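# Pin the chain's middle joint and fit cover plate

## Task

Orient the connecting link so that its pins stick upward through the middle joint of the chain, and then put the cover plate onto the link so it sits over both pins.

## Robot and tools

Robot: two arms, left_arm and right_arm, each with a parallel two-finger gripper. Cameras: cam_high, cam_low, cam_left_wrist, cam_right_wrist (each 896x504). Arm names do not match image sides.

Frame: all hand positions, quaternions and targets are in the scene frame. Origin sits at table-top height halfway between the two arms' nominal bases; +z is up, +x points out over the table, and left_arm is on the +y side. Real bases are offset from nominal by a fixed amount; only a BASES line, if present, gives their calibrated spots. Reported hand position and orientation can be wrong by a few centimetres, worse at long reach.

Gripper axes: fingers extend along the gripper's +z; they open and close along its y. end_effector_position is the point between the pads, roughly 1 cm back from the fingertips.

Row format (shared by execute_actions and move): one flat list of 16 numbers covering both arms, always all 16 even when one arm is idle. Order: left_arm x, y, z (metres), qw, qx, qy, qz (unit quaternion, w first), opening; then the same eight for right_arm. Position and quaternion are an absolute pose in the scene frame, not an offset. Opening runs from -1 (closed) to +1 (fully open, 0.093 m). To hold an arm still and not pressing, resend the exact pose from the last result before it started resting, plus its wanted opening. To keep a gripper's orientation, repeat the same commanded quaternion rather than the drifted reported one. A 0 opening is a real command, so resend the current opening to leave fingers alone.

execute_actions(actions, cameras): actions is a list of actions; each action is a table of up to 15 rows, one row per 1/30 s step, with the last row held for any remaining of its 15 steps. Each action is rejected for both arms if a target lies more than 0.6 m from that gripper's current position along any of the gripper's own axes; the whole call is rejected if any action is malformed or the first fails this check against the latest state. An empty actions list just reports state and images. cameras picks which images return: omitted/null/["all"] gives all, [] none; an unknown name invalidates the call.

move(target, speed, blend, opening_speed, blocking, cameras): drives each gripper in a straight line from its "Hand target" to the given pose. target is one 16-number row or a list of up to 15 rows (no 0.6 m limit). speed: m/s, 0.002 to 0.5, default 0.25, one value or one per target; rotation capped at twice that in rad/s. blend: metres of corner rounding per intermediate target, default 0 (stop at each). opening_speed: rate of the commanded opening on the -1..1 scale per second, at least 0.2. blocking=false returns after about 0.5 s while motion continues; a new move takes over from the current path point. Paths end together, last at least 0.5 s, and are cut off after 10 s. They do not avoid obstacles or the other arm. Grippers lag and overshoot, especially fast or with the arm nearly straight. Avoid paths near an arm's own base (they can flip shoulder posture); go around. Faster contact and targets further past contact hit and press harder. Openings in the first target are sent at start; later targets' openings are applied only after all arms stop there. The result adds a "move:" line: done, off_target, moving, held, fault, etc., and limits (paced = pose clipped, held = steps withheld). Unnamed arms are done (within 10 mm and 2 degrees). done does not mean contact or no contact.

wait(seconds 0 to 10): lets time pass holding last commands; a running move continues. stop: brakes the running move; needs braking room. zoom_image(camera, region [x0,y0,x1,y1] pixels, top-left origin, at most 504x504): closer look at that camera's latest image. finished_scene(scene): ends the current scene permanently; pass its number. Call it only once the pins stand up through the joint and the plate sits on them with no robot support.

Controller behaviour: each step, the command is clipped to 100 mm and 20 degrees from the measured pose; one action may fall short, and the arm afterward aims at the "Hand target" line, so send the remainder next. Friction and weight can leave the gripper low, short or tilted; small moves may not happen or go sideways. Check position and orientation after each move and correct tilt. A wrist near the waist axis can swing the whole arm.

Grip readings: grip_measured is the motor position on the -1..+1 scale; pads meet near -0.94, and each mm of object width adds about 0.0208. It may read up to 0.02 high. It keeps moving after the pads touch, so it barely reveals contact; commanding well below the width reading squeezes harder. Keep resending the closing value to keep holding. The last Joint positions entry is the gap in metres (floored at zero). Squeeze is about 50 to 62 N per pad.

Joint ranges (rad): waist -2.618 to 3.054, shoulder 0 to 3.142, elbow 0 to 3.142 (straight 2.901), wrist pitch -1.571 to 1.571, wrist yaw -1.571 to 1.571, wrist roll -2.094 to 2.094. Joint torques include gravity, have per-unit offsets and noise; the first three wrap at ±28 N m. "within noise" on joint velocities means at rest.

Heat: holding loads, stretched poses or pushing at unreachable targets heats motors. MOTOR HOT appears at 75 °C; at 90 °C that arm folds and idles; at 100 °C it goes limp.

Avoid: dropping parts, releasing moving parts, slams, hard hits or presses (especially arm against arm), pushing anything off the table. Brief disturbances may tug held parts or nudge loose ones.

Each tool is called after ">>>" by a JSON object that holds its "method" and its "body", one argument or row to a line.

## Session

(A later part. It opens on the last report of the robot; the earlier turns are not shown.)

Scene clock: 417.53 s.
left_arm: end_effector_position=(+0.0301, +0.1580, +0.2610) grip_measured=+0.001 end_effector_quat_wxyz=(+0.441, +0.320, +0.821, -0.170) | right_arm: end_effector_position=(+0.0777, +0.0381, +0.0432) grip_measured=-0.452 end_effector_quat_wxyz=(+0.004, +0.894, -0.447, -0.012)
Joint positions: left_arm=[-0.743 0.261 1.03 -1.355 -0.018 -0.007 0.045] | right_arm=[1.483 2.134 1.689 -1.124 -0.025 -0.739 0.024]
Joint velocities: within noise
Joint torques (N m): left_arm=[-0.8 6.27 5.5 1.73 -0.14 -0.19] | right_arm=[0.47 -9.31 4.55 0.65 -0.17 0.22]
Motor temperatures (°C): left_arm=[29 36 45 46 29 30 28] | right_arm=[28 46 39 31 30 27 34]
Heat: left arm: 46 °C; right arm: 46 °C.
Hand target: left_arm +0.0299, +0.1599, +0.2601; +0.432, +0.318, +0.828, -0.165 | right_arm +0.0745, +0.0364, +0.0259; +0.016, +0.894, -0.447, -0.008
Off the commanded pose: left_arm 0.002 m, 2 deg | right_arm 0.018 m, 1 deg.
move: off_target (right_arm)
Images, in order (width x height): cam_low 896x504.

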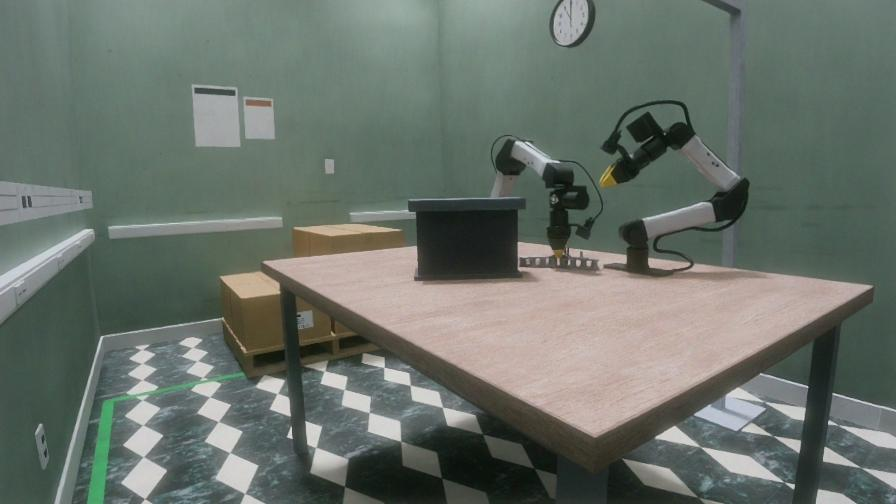

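>>> {"method": "move", "body": {
  "target": [
    [0.03,0.16,0.26,0.4310,0.3179,0.8281,-0.1655,0.0,0.0755,0.0370,0.035,-0.0158,-0.8945,0.4467,0.0087,-0.6],
    [0.03,0.16,0.26,0.4310,0.3179,0.8281,-0.1655,0.0,0.0755,0.0370,0.035,-0.0158,-0.8945,0.4467,0.0087,-0.25]
  ],
  "speed": 0.05,
  "opening_speed": 0.5,
  "cameras": ["cam_right_wrist","cam_low"]
}}

>>> {"method": "zoom_image", "body": {
  "camera": "cam_low",
  "region": [530, 235, 590, 275]
}}

Scene clock: 419.60 s.
left_arm: end_effector_position=(+0.0301, +0.1580, +0.2610) grip_measured=+0.001 end_effector_quat_wxyz=(+0.441, +0.320, +0.821, -0.170) | right_arm: end_effector_position=(+0.0777, +0.0379, +0.0432) grip_measured=-0.253 end_effector_quat_wxyz=(+0.004, +0.894, -0.447, -0.012)
Joint positions: left_arm=[-0.743 0.261 1.03 -1.355 -0.018 -0.007 0.045] | right_arm=[1.483 2.134 1.689 -1.125 -0.025 -0.739 0.033]
Joint velocities: within noise
Joint torques (N m): left_arm=[-0.8 6.3 5.49 1.72 -0.14 -0.19] | right_arm=[0.28 -10.02 6.79 0.35 -0.17 0.19]
Motor temperatures (°C): left_arm=[29 36 45 47 29 30 28] | right_arm=[28 46 39 31 30 27 34]
Heat: left arm: 47 °C; right arm: 46 °C.
Hand target: left_arm +0.0299, +0.1599, +0.2601; +0.432, +0.318, +0.828, -0.165 | right_arm +0.0755, +0.0368, +0.0350; +0.016, +0.894, -0.447, -0.009
Off the commanded pose: left_arm 0.002 m, 2 deg | right_arm 0.009 m, 1 deg.
move: done
Images, in order (width x height): cam_low 896x504, cam_right_wrist 896x504.

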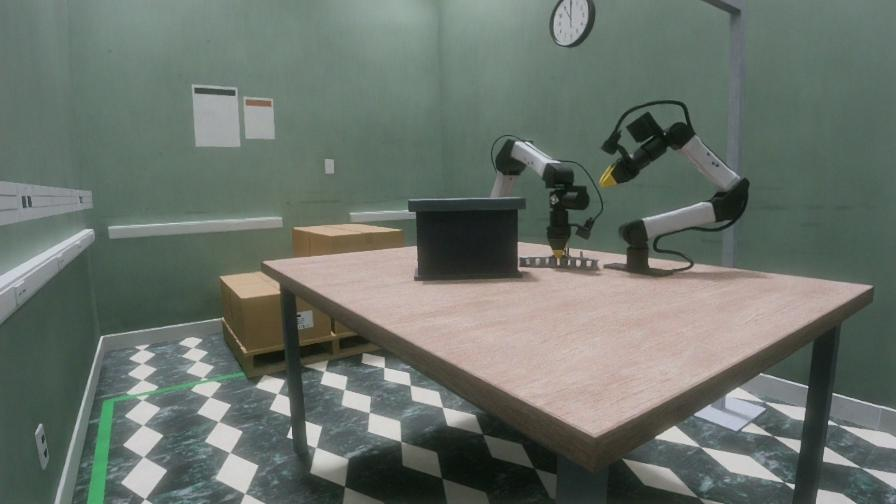

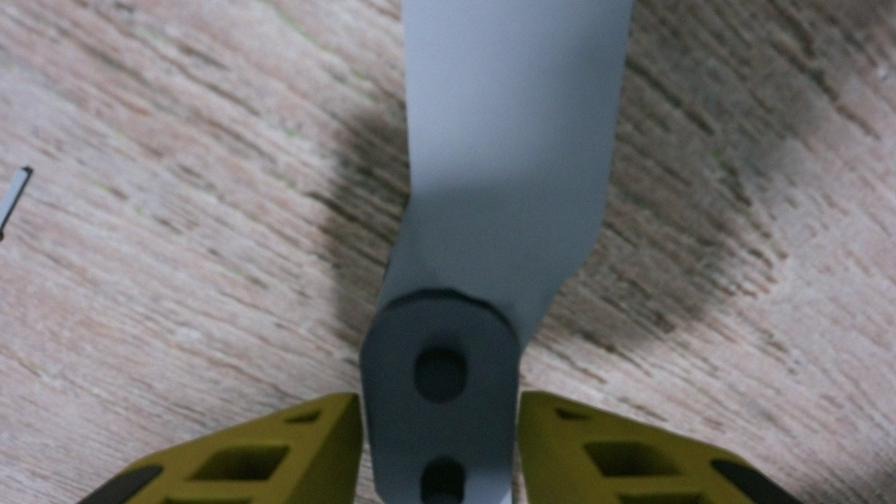

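Scaled by 8.400 from the camera's 896x504 image, which has a finer 1280x720 frame.

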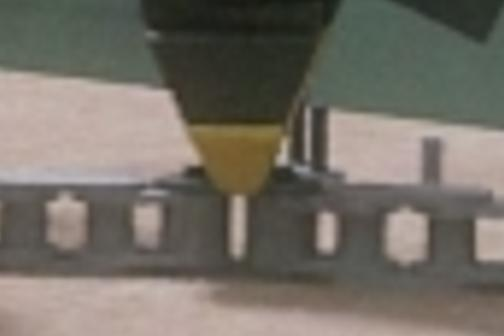

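>>> {"method": "move", "body": {
  "target": [0.03,0.16,0.26,0.4310,0.3179,0.8281,-0.1655,0.0,0.0775,0.0400,0.13,-0.0158,-0.8945,0.4467,0.0087,-0.2],
  "speed": 0.1,
  "cameras": ["cam_right_wrist","cam_low"]
}}

>>> {"method": "zoom_image", "body": {
  "camera": "cam_low",
  "region": [510, 225, 610, 285]
}}

>>> {"method": "zoom_image", "body": {
  "camera": "cam_right_wrist",
  "region": [300, 100, 600, 400]
}}

Scene clock: 421.77 s.
left_arm: end_effector_position=(+0.0301, +0.1580, +0.2610) grip_measured=+0.001 end_effector_quat_wxyz=(+0.441, +0.320, +0.821, -0.170) | right_arm: end_effector_position=(+0.0778, +0.0384, +0.1348) grip_measured=-0.203 end_effector_quat_wxyz=(+0.007, +0.894, -0.447, -0.011)
Joint positions: left_arm=[-0.743 0.261 1.03 -1.355 -0.018 -0.007 0.045] | right_arm=[1.483 2.134 2.054 -1.497 -0.025 -0.739 0.035]
Joint velocities: within noise
Joint torques (N m): left_arm=[-0.83 6.3 5.48 1.73 -0.14 -0.19] | right_arm=[-0.02 -9.99 7.86 0.3 -0.17 0.15]
Motor temperatures (°C): left_arm=[29 36 45 47 29 30 28] | right_arm=[28 46 39 30 30 27 34]
Heat: left arm: 47 °C; right arm: 46 °C.
Hand target: left_arm +0.0299, +0.1599, +0.2601; +0.432, +0.318, +0.828, -0.165 | right_arm +0.0775, +0.0399, +0.1300; +0.016, +0.894, -0.447, -0.009
Off the commanded pose: left_arm 0.002 m, 2 deg | right_arm 0.005 m, 1 deg.
move: done
Images, in order (width x height): cam_low 896x504, cam_right_wrist 896x504.

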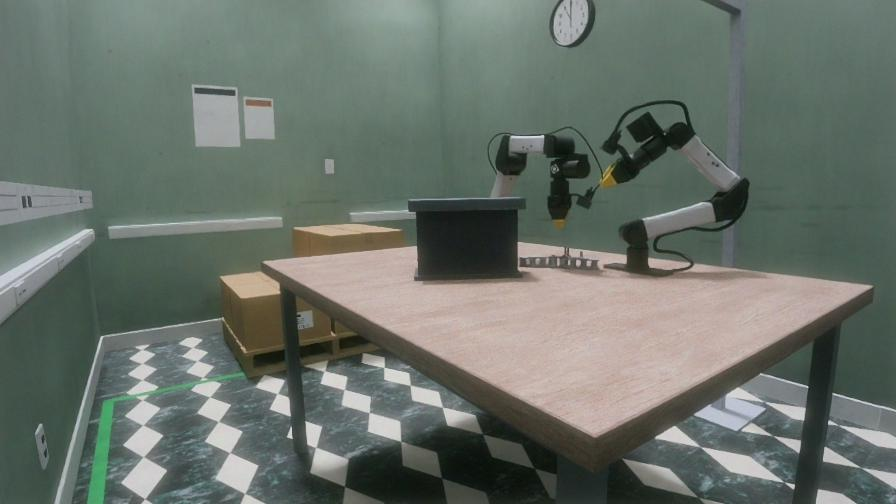

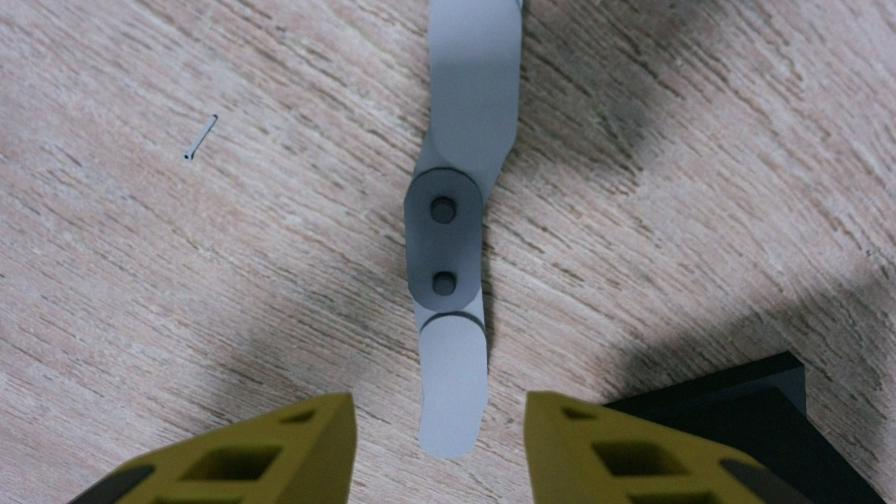

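Scaled by 5.040 from the camera's 896x504 image, which has a finer 1280x720 frame.

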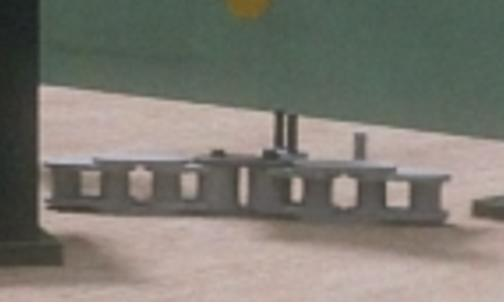

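Scaled by 1.680 from the camera's 896x504 image, which has a finer 1280x720 frame.

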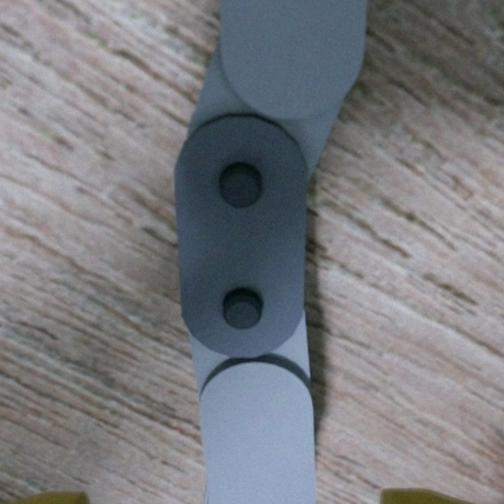

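>>> {"method": "zoom_image", "body": {
  "camera": "cam_low",
  "region": [535, 245, 585, 275]
}}

Scaled by 10.080 from the camera's 896x504 image, which has a finer 1280x720 frame.

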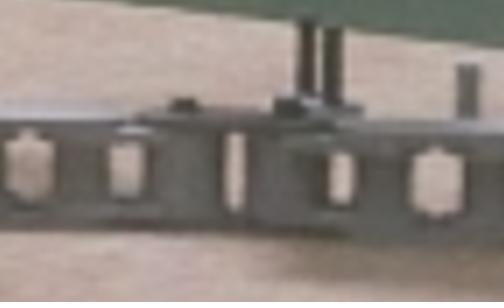

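The cover plate sits flat and level on the chain, and both pins come up through its holes.

>>> {"method": "finished_scene", "body": {
  "scene": 2
}}

The scene is finished: the task was done.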